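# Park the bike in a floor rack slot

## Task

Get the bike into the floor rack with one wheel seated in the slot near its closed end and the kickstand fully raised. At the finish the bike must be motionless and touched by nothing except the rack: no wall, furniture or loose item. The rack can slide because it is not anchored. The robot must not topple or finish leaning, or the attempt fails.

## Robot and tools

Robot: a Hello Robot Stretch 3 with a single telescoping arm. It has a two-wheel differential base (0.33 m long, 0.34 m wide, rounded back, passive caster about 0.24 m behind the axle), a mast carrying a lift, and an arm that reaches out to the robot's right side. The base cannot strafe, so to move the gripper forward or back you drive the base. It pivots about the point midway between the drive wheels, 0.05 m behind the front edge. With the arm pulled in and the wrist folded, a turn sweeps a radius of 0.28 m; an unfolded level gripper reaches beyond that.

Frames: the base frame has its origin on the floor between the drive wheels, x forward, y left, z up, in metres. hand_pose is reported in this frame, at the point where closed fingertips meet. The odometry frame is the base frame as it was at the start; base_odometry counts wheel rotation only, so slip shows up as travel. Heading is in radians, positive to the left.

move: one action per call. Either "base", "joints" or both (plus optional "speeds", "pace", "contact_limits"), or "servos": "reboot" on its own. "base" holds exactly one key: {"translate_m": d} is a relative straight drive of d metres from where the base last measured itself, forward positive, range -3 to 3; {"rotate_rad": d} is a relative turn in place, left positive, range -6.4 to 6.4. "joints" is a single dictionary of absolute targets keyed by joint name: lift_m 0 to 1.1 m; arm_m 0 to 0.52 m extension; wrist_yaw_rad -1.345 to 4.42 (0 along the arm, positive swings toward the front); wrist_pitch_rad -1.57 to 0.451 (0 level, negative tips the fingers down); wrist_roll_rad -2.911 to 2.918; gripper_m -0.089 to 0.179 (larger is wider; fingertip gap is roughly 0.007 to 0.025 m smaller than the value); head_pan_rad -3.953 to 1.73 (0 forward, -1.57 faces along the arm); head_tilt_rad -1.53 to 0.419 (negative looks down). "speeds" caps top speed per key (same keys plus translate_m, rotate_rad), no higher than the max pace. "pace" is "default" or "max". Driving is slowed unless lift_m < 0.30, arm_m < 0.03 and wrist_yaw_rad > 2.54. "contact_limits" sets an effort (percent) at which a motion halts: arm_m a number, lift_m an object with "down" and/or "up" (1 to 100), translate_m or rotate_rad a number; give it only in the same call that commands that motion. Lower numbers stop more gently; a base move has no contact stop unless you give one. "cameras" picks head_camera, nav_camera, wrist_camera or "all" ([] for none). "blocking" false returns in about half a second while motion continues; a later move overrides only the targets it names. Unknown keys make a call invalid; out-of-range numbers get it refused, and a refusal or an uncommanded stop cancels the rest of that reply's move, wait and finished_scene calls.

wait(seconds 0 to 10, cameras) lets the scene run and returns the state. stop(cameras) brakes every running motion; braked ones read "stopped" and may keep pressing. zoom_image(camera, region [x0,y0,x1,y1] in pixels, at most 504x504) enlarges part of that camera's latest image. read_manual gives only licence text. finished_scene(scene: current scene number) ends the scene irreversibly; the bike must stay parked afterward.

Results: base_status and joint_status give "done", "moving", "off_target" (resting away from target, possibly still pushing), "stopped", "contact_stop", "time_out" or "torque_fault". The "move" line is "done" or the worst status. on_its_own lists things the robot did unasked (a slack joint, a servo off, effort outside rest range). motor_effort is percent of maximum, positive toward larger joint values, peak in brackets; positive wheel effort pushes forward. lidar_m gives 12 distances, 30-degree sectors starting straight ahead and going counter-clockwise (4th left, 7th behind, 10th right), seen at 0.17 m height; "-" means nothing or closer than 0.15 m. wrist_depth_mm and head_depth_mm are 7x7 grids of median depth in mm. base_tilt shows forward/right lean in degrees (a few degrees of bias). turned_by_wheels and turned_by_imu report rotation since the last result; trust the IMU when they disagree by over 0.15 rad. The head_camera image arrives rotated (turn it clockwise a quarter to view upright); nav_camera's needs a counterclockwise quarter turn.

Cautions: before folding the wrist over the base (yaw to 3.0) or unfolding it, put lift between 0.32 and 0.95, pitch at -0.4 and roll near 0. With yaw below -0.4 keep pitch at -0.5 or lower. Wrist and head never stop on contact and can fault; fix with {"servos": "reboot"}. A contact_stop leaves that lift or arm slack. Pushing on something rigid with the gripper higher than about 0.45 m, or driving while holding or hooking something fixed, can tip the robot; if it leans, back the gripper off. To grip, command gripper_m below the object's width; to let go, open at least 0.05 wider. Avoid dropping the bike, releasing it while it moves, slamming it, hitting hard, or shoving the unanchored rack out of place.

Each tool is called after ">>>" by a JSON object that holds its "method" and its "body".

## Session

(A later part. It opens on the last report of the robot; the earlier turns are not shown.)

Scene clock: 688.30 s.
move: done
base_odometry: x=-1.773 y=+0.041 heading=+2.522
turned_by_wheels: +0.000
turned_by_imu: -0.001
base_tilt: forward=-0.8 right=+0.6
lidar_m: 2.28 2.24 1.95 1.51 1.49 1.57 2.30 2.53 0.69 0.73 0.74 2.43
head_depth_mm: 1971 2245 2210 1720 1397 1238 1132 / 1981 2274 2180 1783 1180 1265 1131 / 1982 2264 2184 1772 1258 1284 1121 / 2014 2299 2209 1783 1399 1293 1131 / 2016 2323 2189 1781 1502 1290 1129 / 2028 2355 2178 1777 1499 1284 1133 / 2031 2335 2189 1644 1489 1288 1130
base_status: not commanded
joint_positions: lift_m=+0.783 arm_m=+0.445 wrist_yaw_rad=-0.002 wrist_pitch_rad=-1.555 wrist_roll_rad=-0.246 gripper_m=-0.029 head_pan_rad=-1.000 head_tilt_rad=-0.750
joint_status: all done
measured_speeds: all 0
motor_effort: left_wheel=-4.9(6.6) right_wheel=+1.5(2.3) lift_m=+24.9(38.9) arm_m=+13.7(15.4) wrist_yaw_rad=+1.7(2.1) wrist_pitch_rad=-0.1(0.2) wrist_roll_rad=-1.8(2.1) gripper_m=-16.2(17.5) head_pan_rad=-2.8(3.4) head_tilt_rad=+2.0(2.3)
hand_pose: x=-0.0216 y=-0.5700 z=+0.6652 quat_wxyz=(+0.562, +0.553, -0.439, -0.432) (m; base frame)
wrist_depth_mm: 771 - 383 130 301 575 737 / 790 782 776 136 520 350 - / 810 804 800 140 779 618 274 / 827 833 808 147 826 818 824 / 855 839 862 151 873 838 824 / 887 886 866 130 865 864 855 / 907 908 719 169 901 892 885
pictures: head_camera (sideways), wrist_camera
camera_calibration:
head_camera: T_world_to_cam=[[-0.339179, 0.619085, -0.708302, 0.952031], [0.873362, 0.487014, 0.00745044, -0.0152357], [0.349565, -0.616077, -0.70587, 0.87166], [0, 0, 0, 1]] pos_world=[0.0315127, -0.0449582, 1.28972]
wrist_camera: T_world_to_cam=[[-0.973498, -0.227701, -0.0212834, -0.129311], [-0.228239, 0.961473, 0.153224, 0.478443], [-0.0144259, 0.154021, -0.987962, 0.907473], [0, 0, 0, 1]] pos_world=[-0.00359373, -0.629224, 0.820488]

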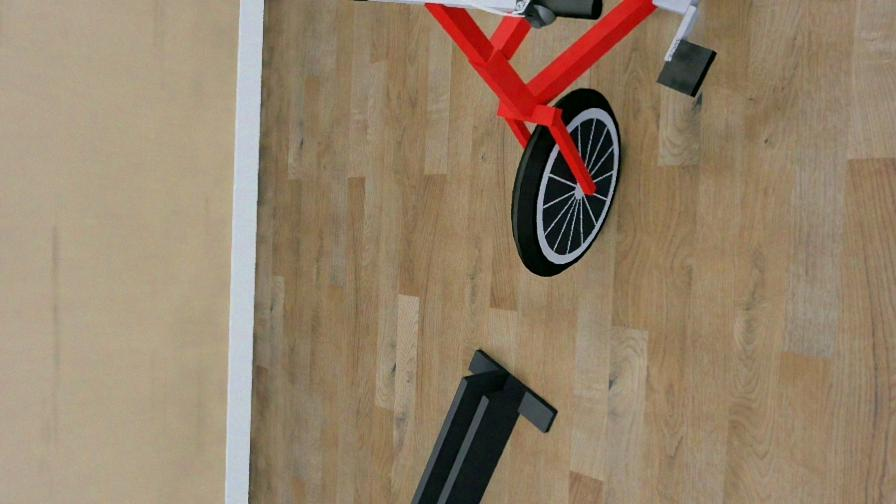

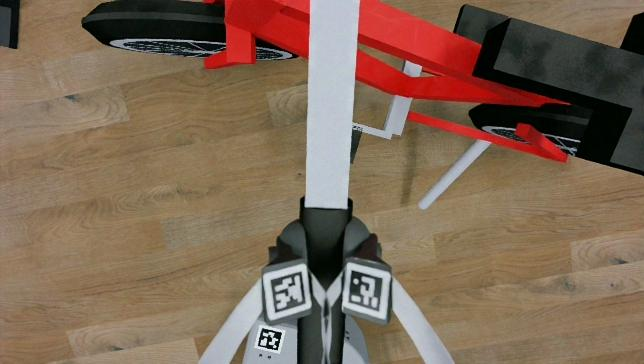

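>>> {"method": "move", "body": {"base": {"translate_m":0.2}, "joints": {"lift_m":0.778}, "speeds": {"lift_m":0.02,"translate_m":0.06}, "cameras": ["head_camera","wrist_camera"]}}

Scene clock: 699.93 s.
move: done
base_odometry: x=-1.936 y=+0.157 heading=+2.522
turned_by_wheels: +0.000
turned_by_imu: +0.000
base_tilt: forward=-0.8 right=+0.5
lidar_m: 2.09 2.06 2.06 1.59 1.58 1.67 2.44 2.71 0.63 0.69 0.65 2.35
head_depth_mm: 1881 2168 2179 1678 1430 1240 1129 / 1921 2196 2180 1770 1396 1241 1131 / 1917 2222 2187 1760 1140 1293 1127 / 1921 2213 2173 1777 1205 1299 1131 / 1952 2246 2188 1769 1443 1286 1129 / 1949 2239 2177 1769 1502 1287 1126 / 1956 2291 2189 1631 1492 1285 1133
base_status: done
joint_positions: lift_m=+0.778 arm_m=+0.445 wrist_yaw_rad=+0.003 wrist_pitch_rad=-1.555 wrist_roll_rad=-0.256 gripper_m=-0.029 head_pan_rad=-1.000 head_tilt_rad=-0.750
joint_status: all done
measured_speeds: all 0
motor_effort: left_wheel=+1.0(4.2) right_wheel=+4.7(20.9) lift_m=+22.1(30.6) arm_m=+7.5(12.7) wrist_yaw_rad=-2.6(3.1) wrist_pitch_rad=+0.0(0.2) wrist_roll_rad=+1.9(2.1) gripper_m=-15.5(17.5) head_pan_rad=-3.2(3.3) head_tilt_rad=+0.4(2.2)
hand_pose: x=-0.0217 y=-0.5700 z=+0.6601 quat_wxyz=(+0.565, +0.556, -0.434, -0.428) (m; base frame)
wrist_depth_mm: 747 772 142 751 764 755 253 / 779 437 319 440 336 - 257 / 807 796 804 593 788 375 260 / 815 815 821 798 806 820 817 / 856 844 834 151 821 835 820 / 879 876 840 130 851 849 871 / 906 891 737 720 881 892 873
pictures: head_camera (sideways), wrist_camera
camera_calibration:
head_camera: T_world_to_cam=[[-0.339179, 0.619085, -0.708302, 0.952031], [0.873362, 0.487014, 0.00745044, -0.0152357], [0.349565, -0.616077, -0.70587, 0.87166], [0, 0, 0, 1]] pos_world=[0.0315127, -0.0449582, 1.28972]
wrist_camera: T_world_to_cam=[[-0.969874, -0.242687, -0.021129, -0.13805], [-0.243016, 0.957854, 0.153164, 0.476906], [-0.0169325, 0.153684, -0.987975, 0.902198], [0, 0, 0, 1]] pos_world=[-0.0027189, -0.628963, 0.815388]

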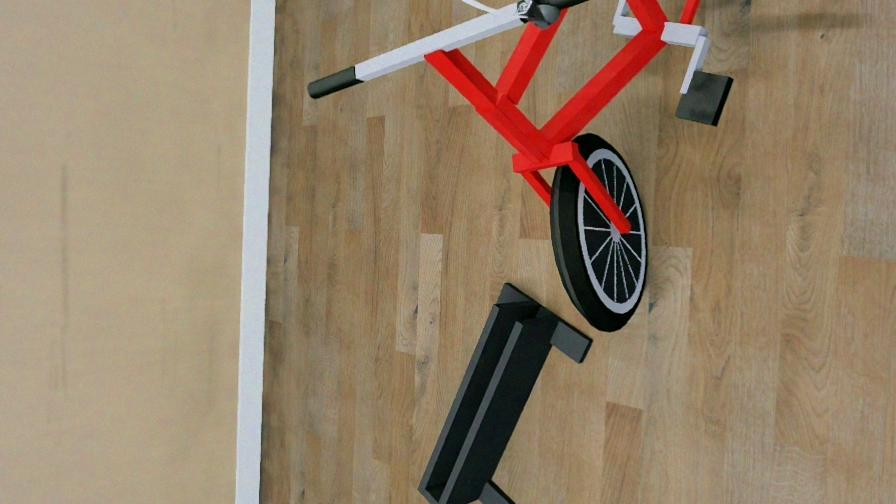

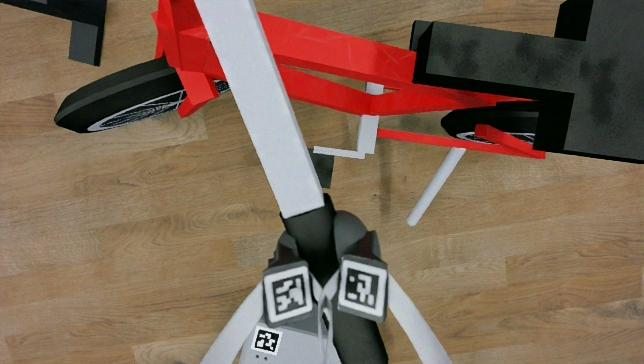

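>>> {"method": "move", "body": {"base": {"translate_m":-0.22}, "joints": {"lift_m":0.778}, "speeds": {"lift_m":0.02,"translate_m":0.06}, "cameras": ["head_camera","wrist_camera"]}}

Scene clock: 715.37 s.
move: done
base_odometry: x=-1.757 y=+0.029 heading=+2.521
turned_by_wheels: +0.000
turned_by_imu: -0.003
base_tilt: forward=-0.8 right=+0.6
lidar_m: 2.30 2.26 1.94 1.50 1.48 1.57 2.29 2.51 0.69 0.75 0.75 2.44
head_depth_mm: 1971 2283 2194 1736 1395 1236 1126 / 1982 2278 2193 1788 1250 1264 1127 / 1993 2311 2173 1776 1238 1292 1133 / 2001 2304 2186 1773 1396 1287 1131 / 2018 2332 2172 1789 1499 1294 1130 / 2040 2338 2189 1764 1481 1286 1129 / 2047 2361 2171 1647 1492 1287 1133
base_status: done
joint_positions: lift_m=+0.778 arm_m=+0.445 wrist_yaw_rad=+0.003 wrist_pitch_rad=-1.555 wrist_roll_rad=-0.255 gripper_m=-0.029 head_pan_rad=-1.000 head_tilt_rad=-0.750
joint_status: all done
measured_speeds: all 0
motor_effort: left_wheel=-5.8(10.8) right_wheel=+4.4(10.2) lift_m=+31.5(36.7) arm_m=+3.5(7.1) wrist_yaw_rad=-2.1(3.4) wrist_pitch_rad=+0.0(2.2) wrist_roll_rad=+1.0(2.6) gripper_m=-15.3(16.8) head_pan_rad=-2.1(3.4) head_tilt_rad=+0.0(1.9)
hand_pose: x=-0.0217 y=-0.5700 z=+0.6601 quat_wxyz=(+0.564, +0.556, -0.435, -0.429) (m; base frame)
wrist_depth_mm: 763 666 386 127 292 746 747 / 776 790 786 132 518 342 - / 800 804 784 138 804 516 282 / 814 823 830 146 810 808 815 / 860 856 840 150 838 828 829 / 875 851 868 130 860 854 858 / 890 900 734 734 896 880 876
pictures: head_camera (sideways), wrist_camera
camera_calibration:
head_camera: T_world_to_cam=[[-0.339179, 0.619085, -0.708302, 0.952031], [0.873362, 0.487014, 0.00745044, -0.0152357], [0.349565, -0.616077, -0.70587, 0.87166], [0, 0, 0, 1]] pos_world=[0.0315127, -0.0449582, 1.28972]
wrist_camera: T_world_to_cam=[[-0.970332, -0.24085, -0.0211505, -0.136972], [-0.241204, 0.958305, 0.153207, 0.477127], [-0.0166314, 0.153763, -0.987968, 0.902341], [0, 0, 0, 1]] pos_world=[-0.00281578, -0.62897, 0.815488]

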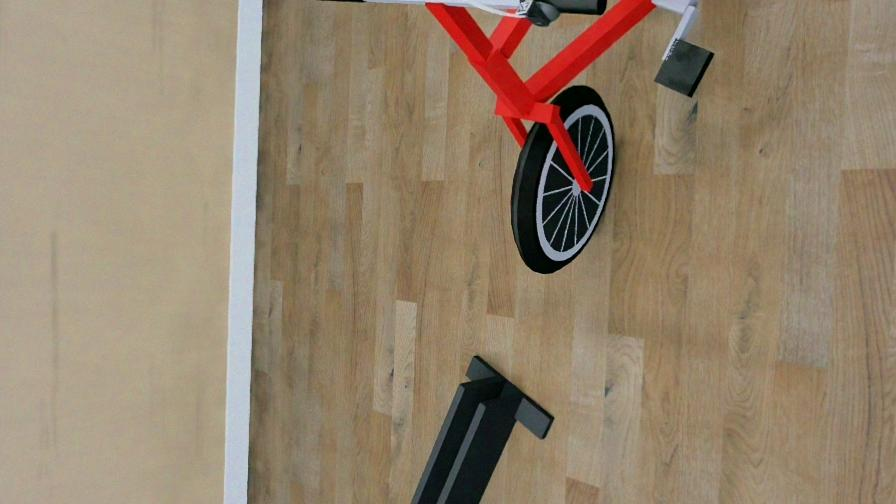

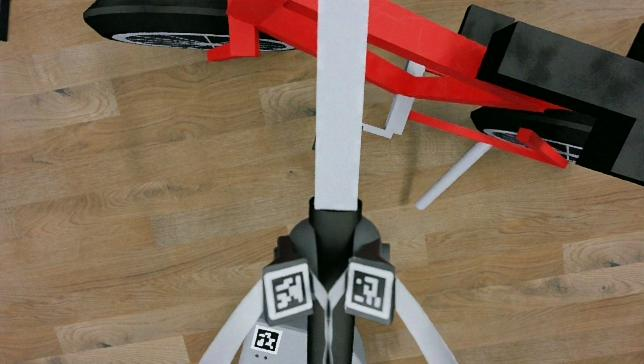

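>>> {"method": "move", "body": {"joints": {"gripper_m":-0.07,"arm_m":0.46,"lift_m":0.79}, "speeds": {"lift_m":0.02,"arm_m":0.03}, "cameras": ["head_camera"]}}

>>> {"method": "move", "body": {"base": {"translate_m":0.06}, "speeds": {"translate_m":0.05}, "cameras": ["head_camera","wrist_camera"]}}

Scene clock: 727.43 s.
move: done
base_odometry: x=-1.757 y=+0.029 heading=+2.521
turned_by_wheels: +0.000
turned_by_imu: -0.001
base_tilt: forward=-0.9 right=+0.6
lidar_m: 2.30 2.26 1.93 1.50 1.48 1.56 2.29 2.51 0.69 0.75 0.76 2.45
head_depth_mm: 1967 2281 2201 1768 1395 1233 1135 / 1991 2315 2183 1775 1193 1295 1133 / 2014 2301 2193 1759 1282 1286 1126 / 2015 2319 2177 1773 1430 1285 1131 / 2012 2333 2194 1773 1490 1286 1136 / 2017 2366 2181 1781 1499 1290 1133 / 2038 2381 2168 1632 1498 1288 1129
base_status: not commanded
joint_positions: lift_m=+0.790 arm_m=+0.460 wrist_yaw_rad=+0.000 wrist_pitch_rad=-1.551 wrist_roll_rad=-0.251 gripper_m=-0.068 head_pan_rad=-1.000 head_tilt_rad=-0.750
joint_status: all done
measured_speeds: all 0
motor_effort: left_wheel=-5.0(6.3) right_wheel=+3.5(4.3) lift_m=+29.8(43.8) arm_m=+11.3(14.1) wrist_yaw_rad=+0.4(2.0) wrist_pitch_rad=-0.8(5.5) wrist_roll_rad=-0.1(1.4) gripper_m=-34.4(100.0) head_pan_rad=-2.7(3.1) head_tilt_rad=-0.2(1.7)
hand_pose: x=-0.0216 y=-0.5861 z=+0.6720 quat_wxyz=(+0.564, +0.553, -0.438, -0.430) (m; base frame)
wrist_depth_mm: 770 685 396 283 300 753 757 / 783 781 797 573 516 326 - / 820 813 814 144 793 491 297 / 833 829 826 150 831 825 804 / 865 856 834 152 840 836 835 / 885 881 863 129 871 856 867 / 900 911 749 729 897 905 879
pictures: head_camera (sideways)
camera_calibration:
head_camera: T_world_to_cam=[[-0.339179, 0.619085, -0.708302, 0.952031], [0.873362, 0.487014, 0.00745044, -0.0152357], [0.349565, -0.616077, -0.70587, 0.87166], [0, 0, 0, 1]] pos_world=[0.0315127, -0.0449582, 1.28972]

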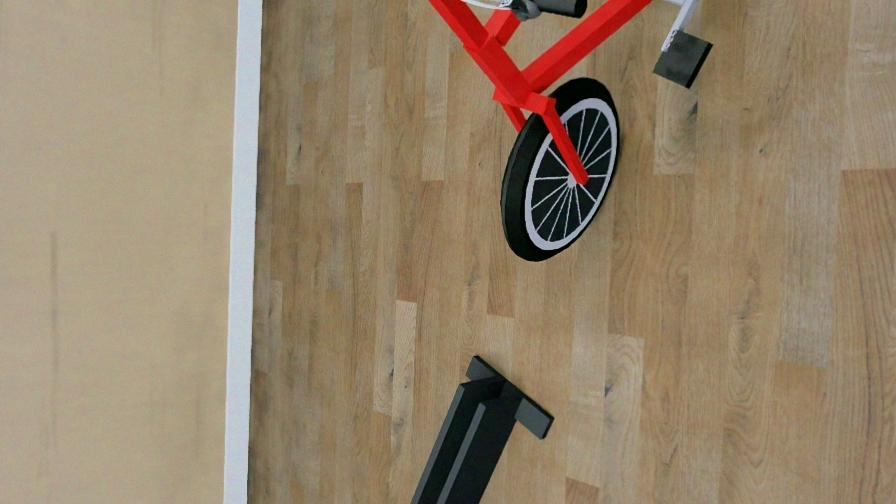

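Scene clock: 729.43 s.
move: done
base_odometry: x=-1.805 y=+0.064 heading=+2.521
turned_by_wheels: +0.000
turned_by_imu: +0.000
base_tilt: forward=-0.8 right=+0.5
lidar_m: 2.24 2.20 1.97 1.52 1.51 1.59 2.33 2.56 0.69 0.74 0.75 2.42
head_depth_mm: 1966 2252 2181 1740 1129 1241 1138 / 1975 2247 2166 1775 1205 1288 1138 / 1984 2286 2179 1766 1257 1288 1131 / 2006 2267 2183 1756 1413 1292 1129 / 1984 2306 2165 1769 1491 1286 1123 / 2018 2317 2191 1770 1498 1286 1131 / 2038 2348 2174 1646 1485 1286 1126
base_status: done
joint_positions: lift_m=+0.790 arm_m=+0.460 wrist_yaw_rad=-0.001 wrist_pitch_rad=-1.544 wrist_roll_rad=-0.251 gripper_m=-0.066 head_pan_rad=-1.000 head_tilt_rad=-0.750
joint_status: not commanded
measured_speeds: all 0
motor_effort: left_wheel=-0.4(5.9) right_wheel=+7.4(14.7) lift_m=+37.9(38.7) arm_m=+11.9(13.0) wrist_yaw_rad=+0.8(0.9) wrist_pitch_rad=-1.9(2.1) wrist_roll_rad=+0.3(0.5) gripper_m=-12.7(13.4) head_pan_rad=-2.7(2.8) head_tilt_rad=-1.9(2.2)
hand_pose: x=-0.0216 y=-0.5877 z=+0.6719 quat_wxyz=(+0.566, +0.551, -0.439, -0.428) (m; base frame)
wrist_depth_mm: 784 572 388 281 305 754 750 / 809 776 787 139 510 333 - / 798 825 832 144 799 461 289 / 838 826 816 151 829 818 814 / 856 856 837 150 856 850 839 / 890 877 861 129 873 873 853 / 901 900 740 170 879 886 887
pictures: head_camera (sideways), wrist_camera
camera_calibration:
head_camera: T_world_to_cam=[[-0.339179, 0.619085, -0.708302, 0.952031], [0.873362, 0.487014, 0.00745044, -0.0152357], [0.349565, -0.616077, -0.70587, 0.87166], [0, 0, 0, 1]] pos_world=[0.0315127, -0.0449582, 1.28972]
wrist_camera: T_world_to_cam=[[-0.972083, -0.233885, -0.0187811, -0.138452], [-0.23413, 0.961605, 0.143176, 0.501078], [-0.0154268, 0.143577, -0.989519, 0.911771], [0, 0, 0, 1]] pos_world=[-0.00320365, -0.64513, 0.827872]

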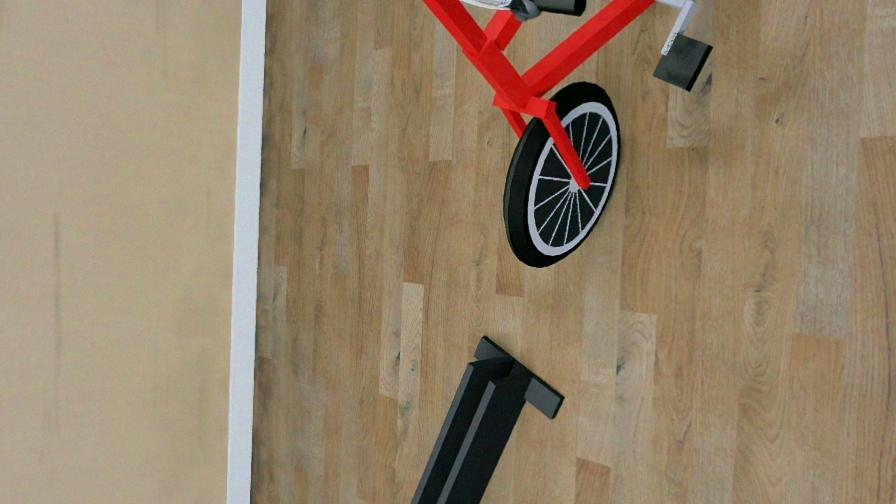

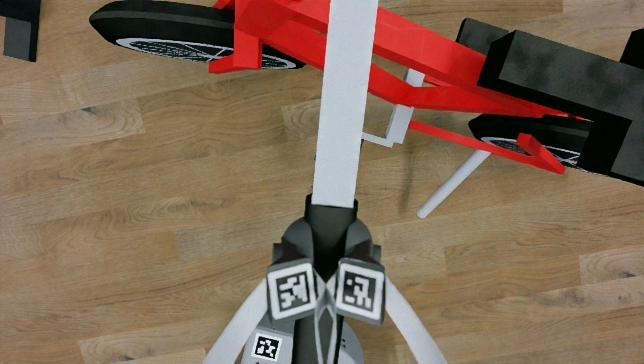

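>>> {"method": "move", "body": {"base": {"translate_m":0.06}, "joints": {"lift_m":0.787}, "speeds": {"translate_m":0.05,"lift_m":0.02}, "cameras": ["head_camera"]}}

Scene clock: 742.60 s.
move: done
base_odometry: x=-1.854 y=+0.099 heading=+2.521
turned_by_wheels: +0.000
turned_by_imu: +0.000
base_tilt: forward=-0.8 right=+0.5
lidar_m: 2.19 2.15 2.00 1.55 1.54 1.62 2.37 2.62 0.69 0.74 0.74 2.40
head_depth_mm: 1943 2214 2175 1685 1436 1234 1127 / 1957 2243 2187 1783 1200 1261 1133 / 1959 2240 2188 1792 1265 1293 1133 / 1961 2274 2169 1780 1410 1294 1137 / 1962 2275 2176 1765 1490 1291 1134 / 2002 2291 2166 1781 1491 1286 1130 / 2006 2317 2188 1649 1491 1284 1125
base_status: done
joint_positions: lift_m=+0.787 arm_m=+0.460 wrist_yaw_rad=-0.001 wrist_pitch_rad=-1.554 wrist_roll_rad=-0.251 gripper_m=-0.066 head_pan_rad=-1.000 head_tilt_rad=-0.750
joint_status: all done
measured_speeds: all 0
motor_effort: left_wheel=+1.0(4.5) right_wheel=+6.0(18.1) lift_m=+28.7(33.9) arm_m=+9.5(11.7) wrist_yaw_rad=+0.8(1.2) wrist_pitch_rad=+0.0(2.1) wrist_roll_rad=-0.3(0.4) gripper_m=-11.7(14.0) head_pan_rad=-1.7(3.1) head_tilt_rad=-1.0(2.2)
hand_pose: x=-0.0216 y=-0.5851 z=+0.6691 quat_wxyz=(+0.563, +0.554, -0.437, -0.431) (m; base frame)
wrist_depth_mm: 762 751 384 132 311 751 756 / 779 768 793 137 505 352 - / 829 793 805 142 797 477 275 / 840 836 813 614 830 796 811 / 875 858 835 150 845 843 834 / 893 884 872 128 828 869 861 / 894 903 731 169 875 883 904
pictures: head_camera (sideways)
camera_calibration:
head_camera: T_world_to_cam=[[-0.339179, 0.619085, -0.708302, 0.952031], [0.873362, 0.487014, 0.00745044, -0.0152357], [0.349565, -0.616077, -0.70587, 0.87166], [0, 0, 0, 1]] pos_world=[0.0315127, -0.0449582, 1.28972]

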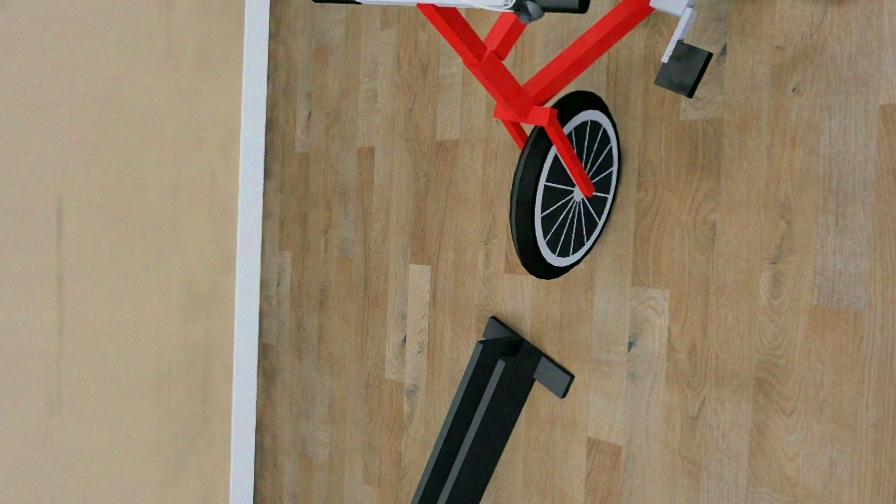

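>>> {"method": "move", "body": {"base": {"translate_m":0.06}, "joints": {"lift_m":0.787}, "speeds": {"translate_m":0.05}, "cameras": ["head_camera"]}}

Scene clock: 753.73 s.
move: done
base_odometry: x=-1.903 y=+0.134 heading=+2.521
turned_by_wheels: +0.000
turned_by_imu: -0.001
base_tilt: forward=-0.8 right=+0.5
lidar_m: 2.14 2.10 2.03 1.57 1.57 1.65 2.42 2.67 0.68 0.73 0.73 2.36
head_depth_mm: 1912 2176 2206 974 1140 1239 1130 / 1937 2214 2194 1765 1195 1268 1129 / 1931 2229 2176 1768 1230 1287 1135 / 1958 2241 2191 1762 1317 1283 1135 / 1954 2245 2189 1766 1474 1284 1129 / 1970 2261 2168 1765 1491 1285 1133 / 1990 2291 2196 1627 1484 1285 1127
base_status: done
joint_positions: lift_m=+0.787 arm_m=+0.460 wrist_yaw_rad=-0.001 wrist_pitch_rad=-1.555 wrist_roll_rad=-0.251 gripper_m=-0.066 head_pan_rad=-1.000 head_tilt_rad=-0.750
joint_status: all done
measured_speeds: all 0
motor_effort: left_wheel=+1.5(5.4) right_wheel=+7.0(15.6) lift_m=+32.5(33.5) arm_m=+8.8(9.9) wrist_yaw_rad=+0.8(1.4) wrist_pitch_rad=-0.1(0.2) wrist_roll_rad=+0.2(0.3) gripper_m=-13.2(13.9) head_pan_rad=-1.7(2.3) head_tilt_rad=-1.9(2.9)
hand_pose: x=-0.0216 y=-0.5850 z=+0.6691 quat_wxyz=(+0.563, +0.554, -0.437, -0.431) (m; base frame)
wrist_depth_mm: 756 746 356 132 572 751 741 / 789 797 785 137 467 - 263 / 803 799 800 597 799 508 272 / 831 832 832 153 823 813 805 / 873 870 834 152 852 831 831 / 883 866 872 129 852 884 849 / 920 910 733 129 872 907 899
pictures: head_camera (sideways)
camera_calibration:
head_camera: T_world_to_cam=[[-0.339179, 0.619085, -0.708302, 0.952031], [0.873362, 0.487014, 0.00745044, -0.0152357], [0.349565, -0.616077, -0.70587, 0.87166], [0, 0, 0, 1]] pos_world=[0.0315127, -0.0449582, 1.28972]

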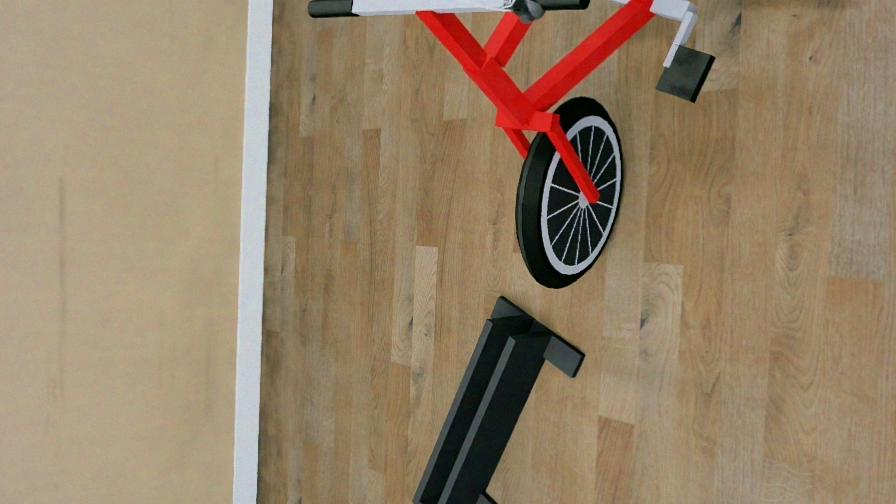

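>>> {"method": "zoom_image", "body": {"camera": "head_camera", "region": [400, 80, 700, 360]}}

Scaled by 1.680 from the camera's 896x504 image, which has a finer 1280x720 frame.

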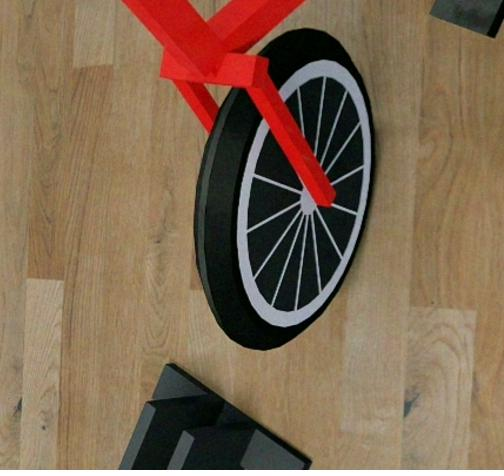

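>>> {"method": "zoom_image", "body": {"camera": "head_camera", "region": [470, 280, 600, 390]}}

Scaled by 3.877 from the camera's 896x504 image, which has a finer 1280x720 frame.

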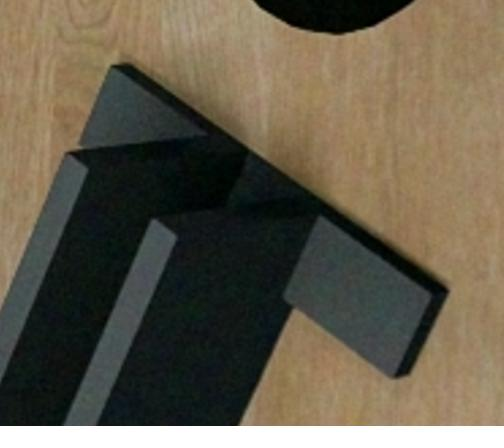

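>>> {"method": "move", "body": {"base": {"translate_m":0.06}, "joints": {"lift_m":0.795,"arm_m":0.465}, "speeds": {"translate_m":0.05}, "cameras": ["head_camera"]}}

>>> {"method": "zoom_image", "body": {"camera": "head_camera", "region": [440, 60, 720, 360]}}

Scene clock: 785.77 s.
move: done
base_odometry: x=-1.952 y=+0.169 heading=+2.521
turned_by_wheels: +0.000
turned_by_imu: -0.002
base_tilt: forward=-0.8 right=+0.6
lidar_m: 2.07 2.05 2.07 1.61 1.58 1.68 2.45 2.73 0.68 0.72 0.72 2.33
head_depth_mm: 1892 2168 2195 1680 1435 1232 1131 / 1890 2196 2173 1755 1181 1257 1129 / 1901 2205 2178 1773 1209 1284 1132 / 1911 2197 2178 1773 1327 1284 1129 / 1938 2236 2171 1768 1460 1285 1132 / 1945 2250 2178 1760 1492 1280 1125 / 1966 2270 2170 1631 1491 1287 1132
base_status: done
joint_positions: lift_m=+0.795 arm_m=+0.465 wrist_yaw_rad=-0.001 wrist_pitch_rad=-1.546 wrist_roll_rad=-0.251 gripper_m=-0.066 head_pan_rad=-1.000 head_tilt_rad=-0.750
joint_status: all done
measured_speeds: all 0
motor_effort: left_wheel=+4.8(6.6) right_wheel=+4.8(16.1) lift_m=+33.0(40.0) arm_m=+4.1(14.1) wrist_yaw_rad=+0.8(1.3) wrist_pitch_rad=-1.8(4.0) wrist_roll_rad=+0.1(0.6) gripper_m=-12.7(14.6) head_pan_rad=-1.6(2.3) head_tilt_rad=-1.4(2.9)
hand_pose: x=-0.0216 y=-0.5923 z=+0.6770 quat_wxyz=(+0.565, +0.551, -0.439, -0.429) (m; base frame)
wrist_depth_mm: 767 774 385 137 757 756 744 / 790 804 620 140 347 - 274 / 808 811 817 145 814 440 280 / 844 859 818 150 833 824 826 / 868 852 854 151 862 845 843 / 877 874 844 129 865 861 857 / 906 896 735 128 883 896 895
pictures: head_camera (sideways)
camera_calibration:
head_camera: T_world_to_cam=[[-0.339179, 0.619085, -0.708302, 0.952031], [0.873362, 0.487014, 0.00745044, -0.0152357], [0.349565, -0.616077, -0.70587, 0.87166], [0, 0, 0, 1]] pos_world=[0.0315127, -0.0449582, 1.28972]

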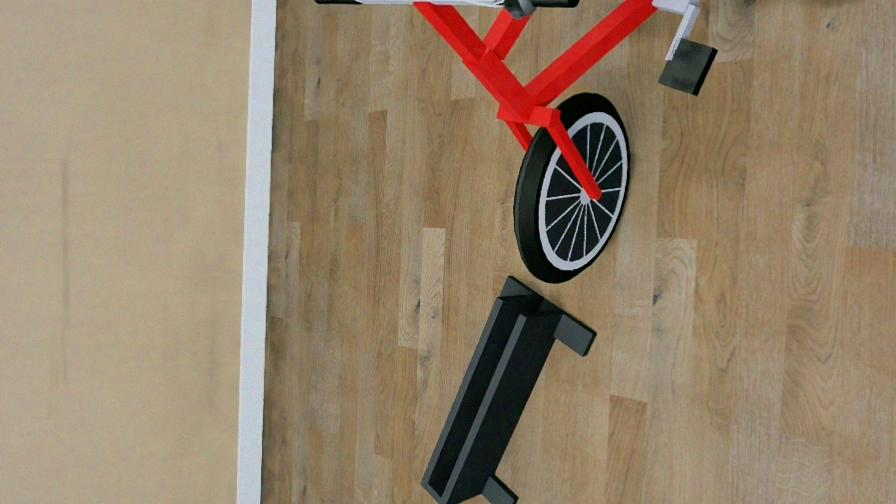

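Scaled by 1.680 from the camera's 896x504 image, which has a finer 1280x720 frame.

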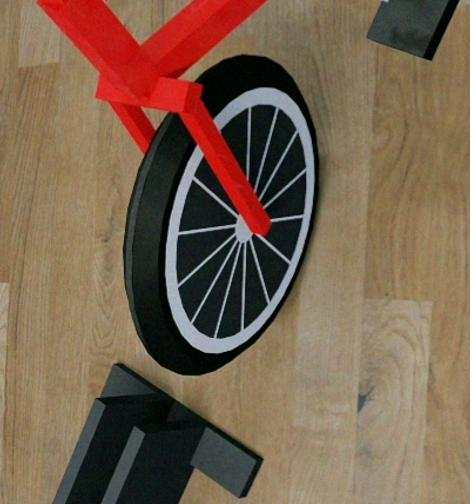

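>>> {"method": "move", "body": {"joints": {"lift_m":0.778}, "speeds": {"lift_m":0.03}, "cameras": ["head_camera"]}}

>>> {"method": "move", "body": {"base": {"translate_m":-0.1}, "speeds": {"translate_m":0.05}, "cameras": ["head_camera"]}}

Scene clock: 813.87 s.
move: done
base_odometry: x=-1.952 y=+0.169 heading=+2.521
turned_by_wheels: +0.000
turned_by_imu: -0.001
base_tilt: forward=-0.8 right=+0.6
lidar_m: 2.08 2.04 2.07 1.60 1.59 1.68 2.45 2.73 0.67 0.72 0.71 2.34
head_depth_mm: 1900 2163 2180 965 1395 1239 1135 / 1897 2177 2175 1755 1256 1264 1133 / 1919 2206 2187 1768 1189 1289 1137 / 1915 2222 2171 1777 1265 1286 1134 / 1945 2220 2185 1775 1452 1294 1133 / 1949 2264 2180 1765 1502 1291 1139 / 1963 2261 2154 1630 1500 1287 1128
base_status: not commanded
joint_positions: lift_m=+0.778 arm_m=+0.465 wrist_yaw_rad=+0.001 wrist_pitch_rad=-1.555 wrist_roll_rad=-0.252 gripper_m=-0.066 head_pan_rad=-1.000 head_tilt_rad=-0.750
joint_status: all done
measured_speeds: translate_m=+0.000 rotate_rad=+0.000 lift_m=-0.001 arm_m=+0.000 wrist_yaw_rad=+0.000 wrist_pitch_rad=+0.000 wrist_roll_rad=+0.000 head_pan_rad=+0.000 head_tilt_rad=+0.000
motor_effort: left_wheel=-4.3(5.6) right_wheel=+8.8(11.7) lift_m=+19.3(36.9) arm_m=-11.5(11.5) wrist_yaw_rad=-1.2(1.4) wrist_pitch_rad=+0.0(2.0) wrist_roll_rad=+0.3(0.6) gripper_m=-13.8(14.1) head_pan_rad=-1.5(2.2) head_tilt_rad=-2.2(3.4)
hand_pose: x=-0.0216 y=-0.5900 z=+0.6601 quat_wxyz=(+0.563, +0.555, -0.436, -0.430) (m; base frame)
wrist_depth_mm: 740 763 243 280 739 744 269 / 786 432 417 306 333 - 256 / 811 807 803 777 778 427 263 / 823 816 805 810 798 819 803 / 841 852 845 151 841 827 829 / 868 853 860 129 839 855 856 / 883 898 731 131 872 864 895
pictures: head_camera (sideways)
camera_calibration:
head_camera: T_world_to_cam=[[-0.339179, 0.619085, -0.708302, 0.952031], [0.873362, 0.487014, 0.00745044, -0.0152357], [0.349565, -0.616077, -0.70587, 0.87166], [0, 0, 0, 1]] pos_world=[0.0315127, -0.0449582, 1.28972]

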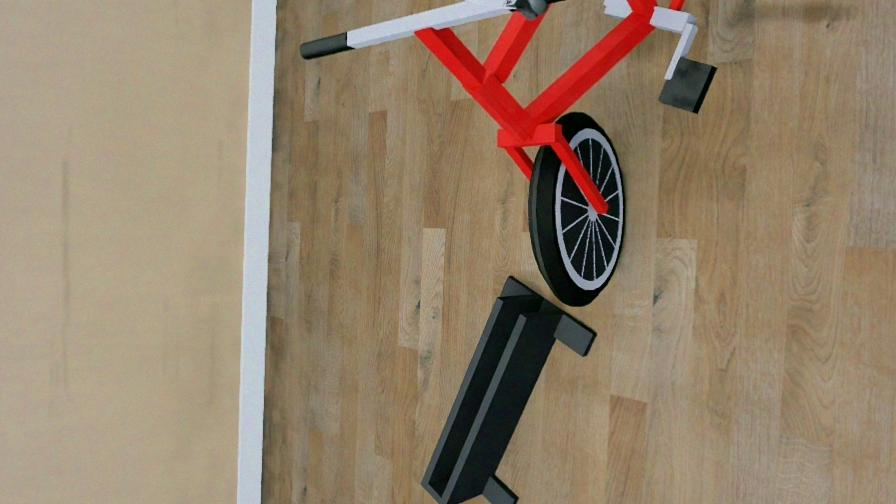

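Scene clock: 816.57 s.
move: done
base_odometry: x=-1.870 y=+0.111 heading=+2.520
turned_by_wheels: +0.000
turned_by_imu: +0.001
base_tilt: forward=-0.8 right=+0.6
lidar_m: 2.17 2.13 2.02 1.56 1.54 1.63 2.38 2.64 0.68 0.75 0.75 2.38
head_depth_mm: 1935 2230 2189 972 1396 1234 1130 / 1947 2234 2159 1766 1298 1262 1134 / 1955 2250 2207 1779 1255 1287 1130 / 1958 2257 2166 1773 1373 1291 1133 / 1965 2289 2195 1777 1490 1290 1131 / 1986 2283 2163 1766 1493 1288 1134 / 2008 2300 2168 1646 1489 1287 1129
base_status: done
joint_positions: lift_m=+0.778 arm_m=+0.465 wrist_yaw_rad=+0.001 wrist_pitch_rad=-1.550 wrist_roll_rad=-0.252 gripper_m=-0.066 head_pan_rad=-1.000 head_tilt_rad=-0.750
joint_status: not commanded
measured_speeds: all 0
motor_effort: left_wheel=-7.1(11.3) right_wheel=+0.7(11.6) lift_m=+28.2(36.4) arm_m=-10.6(11.1) wrist_yaw_rad=-0.2(1.3) wrist_pitch_rad=-0.9(2.0) wrist_roll_rad=+0.5(0.8) gripper_m=-12.0(14.5) head_pan_rad=-1.9(2.1) head_tilt_rad=-2.1(4.5)
hand_pose: x=-0.0216 y=-0.5912 z=+0.6600 quat_wxyz=(+0.565, +0.553, -0.437, -0.429) (m; base frame)
wrist_depth_mm: 757 751 347 270 747 752 748 / 762 789 780 467 434 - 257 / 800 802 805 140 777 408 264 / 838 819 810 147 816 807 798 / 851 851 844 151 843 830 814 / 857 869 857 129 850 862 851 / 898 905 716 168 884 876 872
pictures: head_camera (sideways)
camera_calibration:
head_camera: T_world_to_cam=[[-0.339179, 0.619085, -0.708302, 0.952031], [0.873362, 0.487014, 0.00745044, -0.0152357], [0.349565, -0.616077, -0.70587, 0.87166], [0, 0, 0, 1]] pos_world=[0.0315127, -0.0449582, 1.28972]

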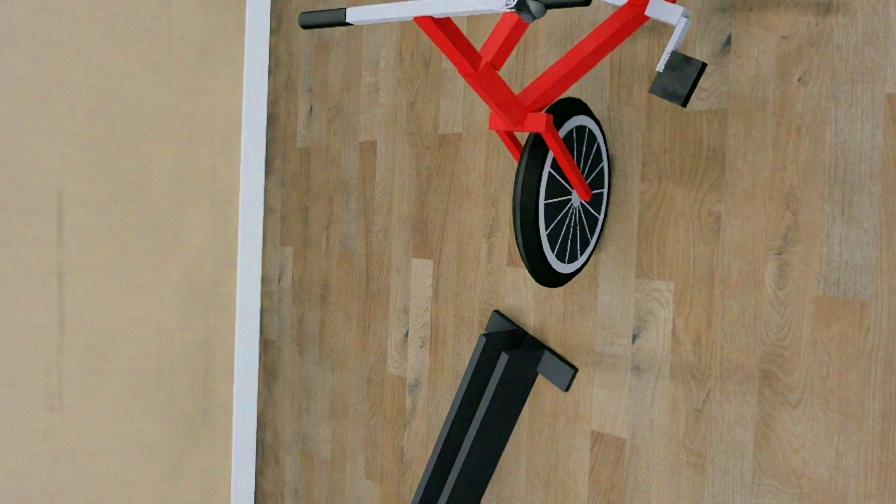

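>>> {"method": "move", "body": {"joints": {"lift_m":0.768}, "speeds": {"lift_m":0.03}, "cameras": []}}

>>> {"method": "move", "body": {"base": {"translate_m":-0.12}, "speeds": {"translate_m":0.05}, "cameras": ["head_camera","wrist_camera"]}}

>>> {"method": "zoom_image", "body": {"camera": "head_camera", "region": [440, 80, 720, 400]}}

Scene clock: 822.53 s.
move: done
base_odometry: x=-1.870 y=+0.111 heading=+2.521
turned_by_wheels: +0.000
turned_by_imu: +0.000
base_tilt: forward=-0.7 right=+0.5
lidar_m: 2.17 2.12 2.01 1.56 1.54 1.63 2.38 2.64 0.67 0.76 0.73 2.38
head_depth_mm: 1921 2214 2182 1676 1153 1259 1131 / 1951 2236 2190 1779 1393 1236 1137 / 1974 2236 2168 1796 1254 1294 1133 / 1976 2242 2191 1772 1327 1285 1134 / 1960 2266 2197 1762 1459 1289 1134 / 1993 2281 2189 1781 1488 1285 1131 / 2003 2284 2166 1645 1493 1288 1131
base_status: not commanded
joint_positions: lift_m=+0.768 arm_m=+0.465 wrist_yaw_rad=+0.001 wrist_pitch_rad=-1.554 wrist_roll_rad=-0.252 gripper_m=-0.066 head_pan_rad=-1.000 head_tilt_rad=-0.750
joint_status: all done
measured_speeds: translate_m=+0.000 rotate_rad=+0.001 lift_m=+0.000 arm_m=+0.000 wrist_yaw_rad=+0.000 wrist_pitch_rad=+0.000 wrist_roll_rad=+0.000 head_pan_rad=+0.000 head_tilt_rad=+0.000
motor_effort: left_wheel=-3.1(7.1) right_wheel=+1.9(8.9) lift_m=+28.9(28.9) arm_m=-7.5(10.7) wrist_yaw_rad=-1.0(1.4) wrist_pitch_rad=-0.1(0.8) wrist_roll_rad=+0.3(0.7) gripper_m=-12.5(14.7) head_pan_rad=-1.4(2.1) head_tilt_rad=-3.3(4.2)
hand_pose: x=-0.0216 y=-0.5901 z=+0.6500 quat_wxyz=(+0.564, +0.554, -0.436, -0.430) (m; base frame)
wrist_depth_mm: 741 741 - 274 731 738 258 / 765 763 127 490 327 - 246 / 811 817 779 787 793 395 251 / 814 803 805 788 806 822 280 / 831 806 832 148 824 827 808 / 857 851 839 129 844 860 844 / 883 865 697 714 846 859 852
pictures: none
No camera images: "cameras" was empty.

Scene clock: 825.63 s.
move: done
base_odometry: x=-1.773 y=+0.041 heading=+2.520
turned_by_wheels: +0.000
turned_by_imu: -0.003
base_tilt: forward=-0.8 right=+0.5
lidar_m: 2.28 2.24 1.95 1.51 1.49 1.57 2.31 2.53 0.69 0.79 0.79 2.44
head_depth_mm: 1956 2258 2187 982 1136 1241 1130 / 1973 2292 2174 1772 1290 1263 1127 / 2009 2280 2189 1780 1342 1292 1133 / 1993 2299 2191 1776 1421 1287 1130 / 2023 2354 2206 1774 1486 1286 1127 / 2024 2322 2190 1772 1495 1281 1128 / 2024 2363 2202 1649 1494 1284 1131
base_status: done
joint_positions: lift_m=+0.768 arm_m=+0.465 wrist_yaw_rad=+0.001 wrist_pitch_rad=-1.555 wrist_roll_rad=-0.252 gripper_m=-0.066 head_pan_rad=-1.000 head_tilt_rad=-0.750
joint_status: not commanded
measured_speeds: all 0
motor_effort: left_wheel=-7.3(8.8) right_wheel=+3.7(9.0) lift_m=+30.5(37.2) arm_m=+1.7(8.8) wrist_yaw_rad=-1.2(1.4) wrist_pitch_rad=-0.1(0.3) wrist_roll_rad=+0.4(0.8) gripper_m=-12.7(14.2) head_pan_rad=-0.8(2.1) head_tilt_rad=-2.9(5.1)
hand_pose: x=-0.0216 y=-0.5900 z=+0.6501 quat_wxyz=(+0.563, +0.555, -0.436, -0.430) (m; base frame)
wrist_depth_mm: 754 764 381 261 290 732 746 / 782 764 777 129 493 - - / 804 798 794 136 767 444 259 / 809 829 802 795 797 819 270 / 838 855 830 151 811 842 823 / 857 843 858 129 849 819 848 / 885 879 718 129 851 869 826
pictures: head_camera (sideways), wrist_camera
camera_calibration:
head_camera: T_world_to_cam=[[-0.339179, 0.619085, -0.708302, 0.952031], [0.873362, 0.487014, 0.00745044, -0.0152357], [0.349565, -0.616077, -0.70587, 0.87166], [0, 0, 0, 1]] pos_world=[0.0315127, -0.0449582, 1.28972]
wrist_camera: T_world_to_cam=[[-0.971476, -0.236188, -0.0212302, -0.139202], [-0.236611, 0.959441, 0.15326, 0.498482], [-0.015829, 0.153912, -0.987958, 0.895626], [0, 0, 0, 1]] pos_world=[-0.00310781, -0.648989, 0.805488]

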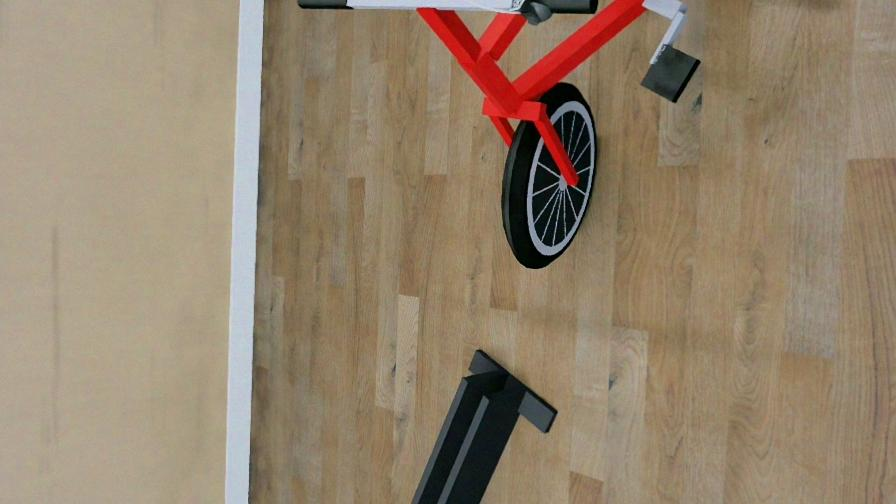

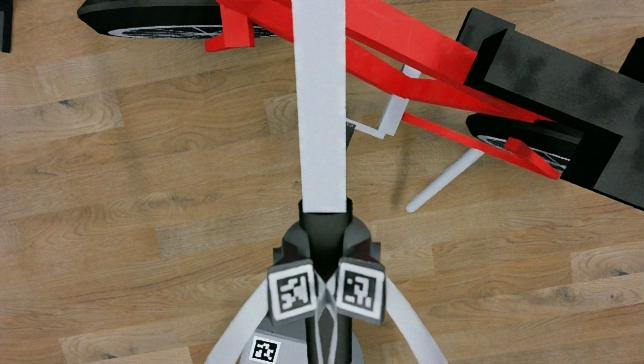

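Scaled by 1.575 from the camera's 896x504 image, which has a finer 1280x720 frame.

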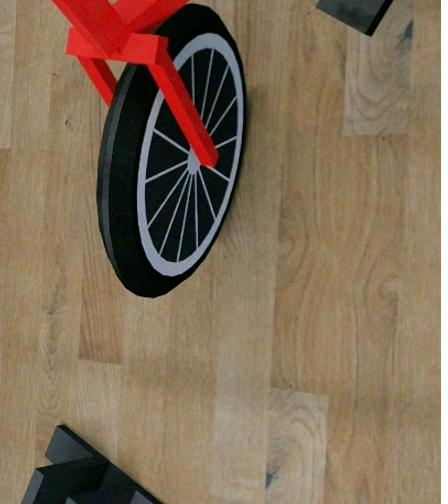

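>>> {"method": "move", "body": {"base": {"translate_m":0.08}, "joints": {"lift_m":0.776}, "speeds": {"translate_m":0.05,"lift_m":0.02}, "cameras": ["head_camera"]}}

Scene clock: 839.90 s.
move: done
base_odometry: x=-1.838 y=+0.088 heading=+2.520
turned_by_wheels: +0.000
turned_by_imu: +0.000
base_tilt: forward=-0.8 right=+0.5
lidar_m: 2.21 2.17 1.99 1.54 1.52 1.61 2.36 2.60 0.70 0.78 0.78 2.40
head_depth_mm: 1951 2217 2179 1681 1145 1239 1126 / 1953 2252 2180 1767 1271 1262 1134 / 1970 2246 2197 1768 1313 1287 1130 / 1981 2258 2184 1768 1427 1290 1131 / 1979 2269 2167 1784 1498 1289 1135 / 1997 2306 2182 1764 1498 1288 1138 / 2007 2318 2166 1647 1485 1296 1133
base_status: done
joint_positions: lift_m=+0.776 arm_m=+0.465 wrist_yaw_rad=+0.000 wrist_pitch_rad=-1.550 wrist_roll_rad=-0.251 gripper_m=-0.066 head_pan_rad=-1.000 head_tilt_rad=-0.750
joint_status: all done
measured_speeds: translate_m=+0.000 rotate_rad=+0.000 lift_m=+0.000 arm_m=+0.000 wrist_yaw_rad=+0.000 wrist_pitch_rad=-0.024 wrist_roll_rad=+0.000 head_pan_rad=+0.000 head_tilt_rad=+0.000
motor_effort: left_wheel=+0.4(6.2) right_wheel=+6.4(17.4) lift_m=+33.8(43.5) arm_m=+10.4(13.3) wrist_yaw_rad=-0.1(1.2) wrist_pitch_rad=-0.7(2.7) wrist_roll_rad=+0.3(0.6) gripper_m=-12.5(14.6) head_pan_rad=-0.5(2.0) head_tilt_rad=-4.4(4.9)
hand_pose: x=-0.0216 y=-0.5912 z=+0.6580 quat_wxyz=(+0.564, +0.553, -0.438, -0.429) (m; base frame)
wrist_depth_mm: 759 755 385 127 295 730 732 / 767 779 775 132 501 - - / 786 805 790 137 772 483 268 / 826 811 812 147 802 809 301 / 837 830 846 151 846 842 837 / 868 881 869 129 856 859 847 / 905 897 736 172 877 868 876
pictures: head_camera (sideways)
camera_calibration:
head_camera: T_world_to_cam=[[-0.339179, 0.619085, -0.708302, 0.952031], [0.873362, 0.487014, 0.00745044, -0.0152357], [0.349565, -0.616077, -0.70587, 0.87166], [0, 0, 0, 1]] pos_world=[0.0315127, -0.0449582, 1.28972]

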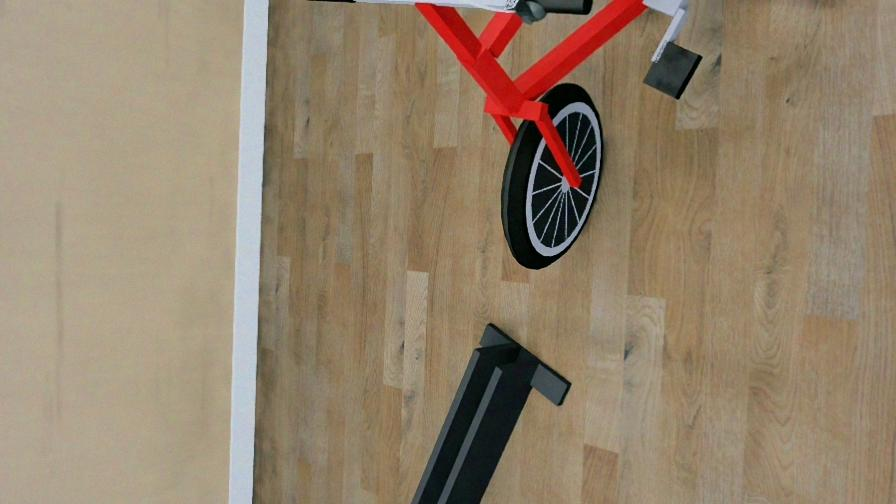

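>>> {"method": "move", "body": {"base": {"translate_m":0.06}, "joints": {"lift_m":0.772}, "speeds": {"translate_m":0.05,"lift_m":0.02}, "cameras": ["head_camera"]}}

>>> {"method": "zoom_image", "body": {"camera": "head_camera", "region": [440, 80, 680, 380]}}

Scene clock: 854.67 s.
move: done
base_odometry: x=-1.887 y=+0.123 heading=+2.520
turned_by_wheels: +0.000
turned_by_imu: -0.001
base_tilt: forward=-0.8 right=+0.5
lidar_m: 2.15 2.11 2.02 1.57 1.55 1.64 2.40 2.65 0.68 0.77 0.76 2.37
head_depth_mm: 1913 2189 2107 970 1154 1238 1132 / 1926 2213 2191 1771 1345 1268 1131 / 1941 2236 2189 1767 1272 1293 1132 / 1965 2244 2183 1758 1388 1278 1126 / 1948 2244 2170 1773 1498 1281 1129 / 1975 2267 2193 1773 1495 1290 1134 / 1977 2277 2171 1633 1477 1284 1125
base_status: done
joint_positions: lift_m=+0.772 arm_m=+0.465 wrist_yaw_rad=+0.000 wrist_pitch_rad=-1.555 wrist_roll_rad=-0.251 gripper_m=-0.066 head_pan_rad=-1.000 head_tilt_rad=-0.750
joint_status: all done
measured_speeds: all 0
motor_effort: left_wheel=+0.5(5.2) right_wheel=+7.0(20.1) lift_m=+29.1(35.1) arm_m=+5.4(7.9) wrist_yaw_rad=+0.1(0.8) wrist_pitch_rad=-0.2(0.5) wrist_roll_rad=+0.3(0.5) gripper_m=-12.7(14.1) head_pan_rad=-0.7(1.7) head_tilt_rad=-3.8(5.6)
hand_pose: x=-0.0216 y=-0.5900 z=+0.6541 quat_wxyz=(+0.563, +0.554, -0.437, -0.430) (m; base frame)
wrist_depth_mm: 756 732 324 269 570 736 733 / 780 774 769 477 449 - 249 / 808 778 808 138 783 414 259 / 836 834 819 817 806 802 812 / 867 842 826 150 827 842 828 / 872 867 857 129 835 860 850 / 895 888 715 - 876 864 883
pictures: head_camera (sideways)
camera_calibration:
head_camera: T_world_to_cam=[[-0.339179, 0.619085, -0.708302, 0.952031], [0.873362, 0.487014, 0.00745044, -0.0152357], [0.349565, -0.616077, -0.70587, 0.87166], [0, 0, 0, 1]] pos_world=[0.0315127, -0.0449582, 1.28972]

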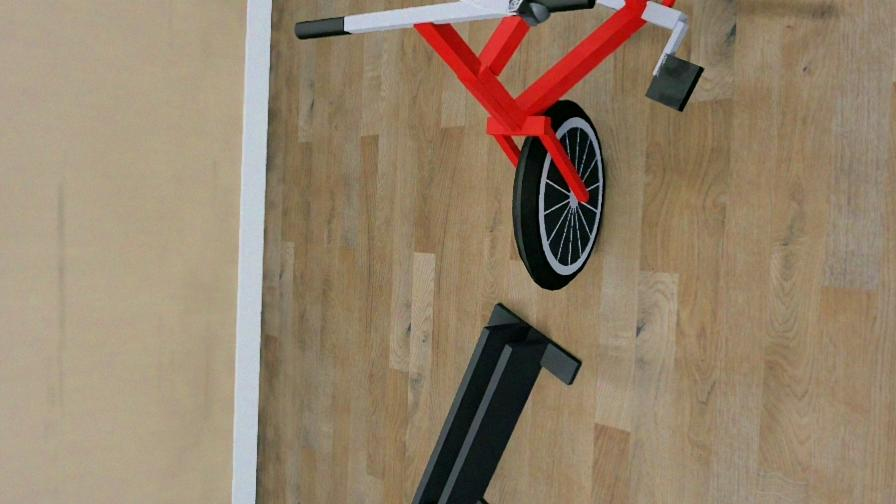

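Scaled by 1.680 from the camera's 896x504 image, which has a finer 1280x720 frame.

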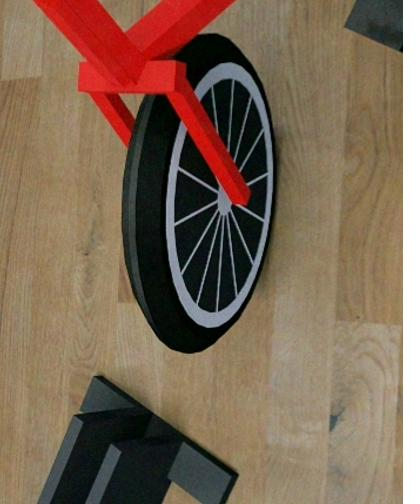

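>>> {"method": "move", "body": {"base": {"translate_m":-0.14}, "joints": {"lift_m":0.768}, "speeds": {"translate_m":0.05,"lift_m":0.02}, "cameras": []}}

>>> {"method": "move", "body": {"joints": {"lift_m":0.790}, "speeds": {"lift_m":0.03}, "cameras": ["head_camera"]}}

>>> {"method": "zoom_image", "body": {"camera": "head_camera", "region": [440, 60, 720, 400]}}

Scene clock: 904.07 s.
move: done
base_odometry: x=-1.773 y=+0.041 heading=+2.520
turned_by_wheels: +0.000
turned_by_imu: -0.003
base_tilt: forward=-0.8 right=+0.5
lidar_m: 2.29 2.24 1.95 1.51 1.49 1.58 2.30 2.53 0.69 0.80 0.80 2.43
head_depth_mm: 1967 2275 2195 1716 1397 1252 1133 / 1969 2258 2196 1768 1301 1266 1129 / 2000 2314 2168 1779 1386 1290 1135 / 2013 2300 2184 1782 1434 1290 1135 / 2003 2329 2189 1778 1495 1298 1131 / 2036 2341 2197 1766 1500 1287 1123 / 2041 2376 2199 1643 1479 1290 1134
base_status: done
joint_positions: lift_m=+0.768 arm_m=+0.465 wrist_yaw_rad=+0.000 wrist_pitch_rad=-1.555 wrist_roll_rad=-0.251 gripper_m=-0.066 head_pan_rad=-1.000 head_tilt_rad=-0.750
joint_status: all done
measured_speeds: all 0
motor_effort: left_wheel=-7.9(10.7) right_wheel=+4.5(9.7) lift_m=+33.5(38.1) arm_m=-2.9(2.9) wrist_yaw_rad=+0.2(0.9) wrist_pitch_rad=+0.0(1.0) wrist_roll_rad=+0.2(0.4) gripper_m=-12.3(14.8) head_pan_rad=-0.5(1.4) head_tilt_rad=-4.4(6.2)
hand_pose: x=-0.0216 y=-0.5900 z=+0.6501 quat_wxyz=(+0.563, +0.554, -0.437, -0.430) (m; base frame)
wrist_depth_mm: 760 744 585 - 284 748 734 / 759 766 773 130 508 - - / 788 800 778 135 767 484 274 / 802 803 808 144 784 787 276 / 836 846 828 149 812 810 822 / 849 827 858 129 867 856 863 / 878 872 726 177 862 884 857
pictures: none
No camera images: "cameras" was empty.

Scene clock: 906.37 s.
move: done
base_odometry: x=-1.773 y=+0.041 heading=+2.520
turned_by_wheels: +0.000
turned_by_imu: +0.000
base_tilt: forward=-0.8 right=+0.5
lidar_m: 2.28 2.24 1.95 1.51 1.49 1.57 2.30 0.92 0.71 0.77 0.82 2.44
head_depth_mm: 1969 2270 2178 1773 1228 1242 1134 / 1973 2282 2195 1777 1245 1289 1128 / 2002 2277 2197 1780 1400 1287 1131 / 2007 2290 2169 1778 1492 1290 1134 / 2023 2334 2171 1764 1502 1284 1136 / 2006 2348 2153 1781 1489 1294 1129 / 2043 2355 2186 1640 1497 1288 1130
base_status: not commanded
joint_positions: lift_m=+0.790 arm_m=+0.465 wrist_yaw_rad=-0.007 wrist_pitch_rad=-1.540 wrist_roll_rad=-0.234 gripper_m=-0.066 head_pan_rad=-1.000 head_tilt_rad=-0.750
joint_status: all done
measured_speeds: all 0
motor_effort: left_wheel=-5.3(8.0) right_wheel=+5.3(10.4) lift_m=+34.7(47.8) arm_m=-5.3(5.6) wrist_yaw_rad=+6.2(7.1) wrist_pitch_rad=-2.6(8.3) wrist_roll_rad=-5.4(6.2) gripper_m=-11.6(14.6) head_pan_rad=+0.0(1.4) head_tilt_rad=-4.2(5.5)
hand_pose: x=-0.0215 y=-0.5937 z=+0.6719 quat_wxyz=(+0.562, +0.545, -0.446, -0.434) (m; base frame)
wrist_depth_mm: 774 756 514 384 135 754 773 / 794 777 774 785 139 325 772 / 818 820 818 800 618 483 470 / 832 831 838 842 814 831 321 / 857 831 854 152 852 832 837 / 891 870 866 128 849 858 870 / 889 889 889 168 874 885 873
pictures: head_camera (sideways)
camera_calibration:
head_camera: T_world_to_cam=[[-0.339318, 0.619335, -0.708017, 0.951678], [0.873391, 0.486964, 0.00739551, -0.0151678], [0.349359, -0.615866, -0.706157, 0.872043], [0, 0, 0, 1]] pos_world=[0.0315131, -0.0449592, 1.28972]

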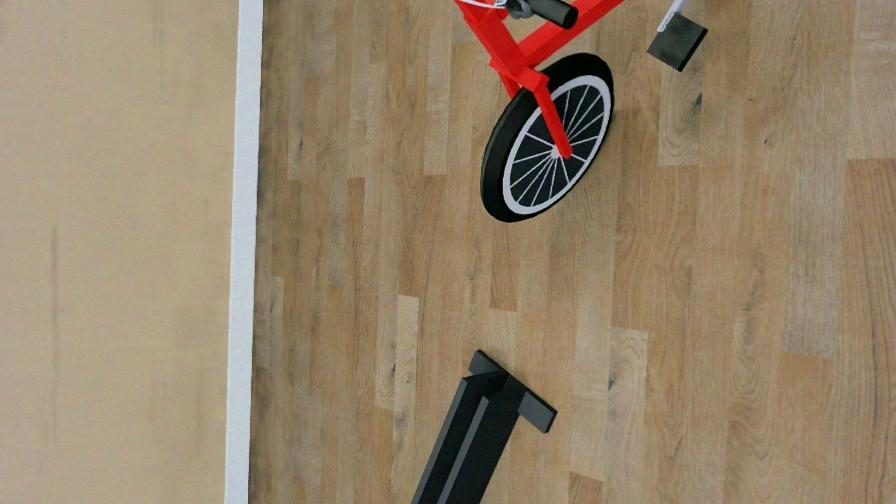

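Scaled by 1.482 from the camera's 896x504 image, which has a finer 1280x720 frame.

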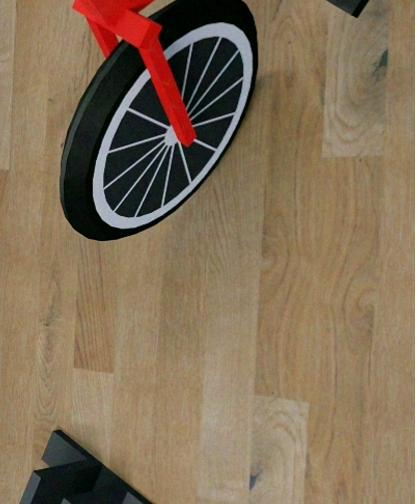

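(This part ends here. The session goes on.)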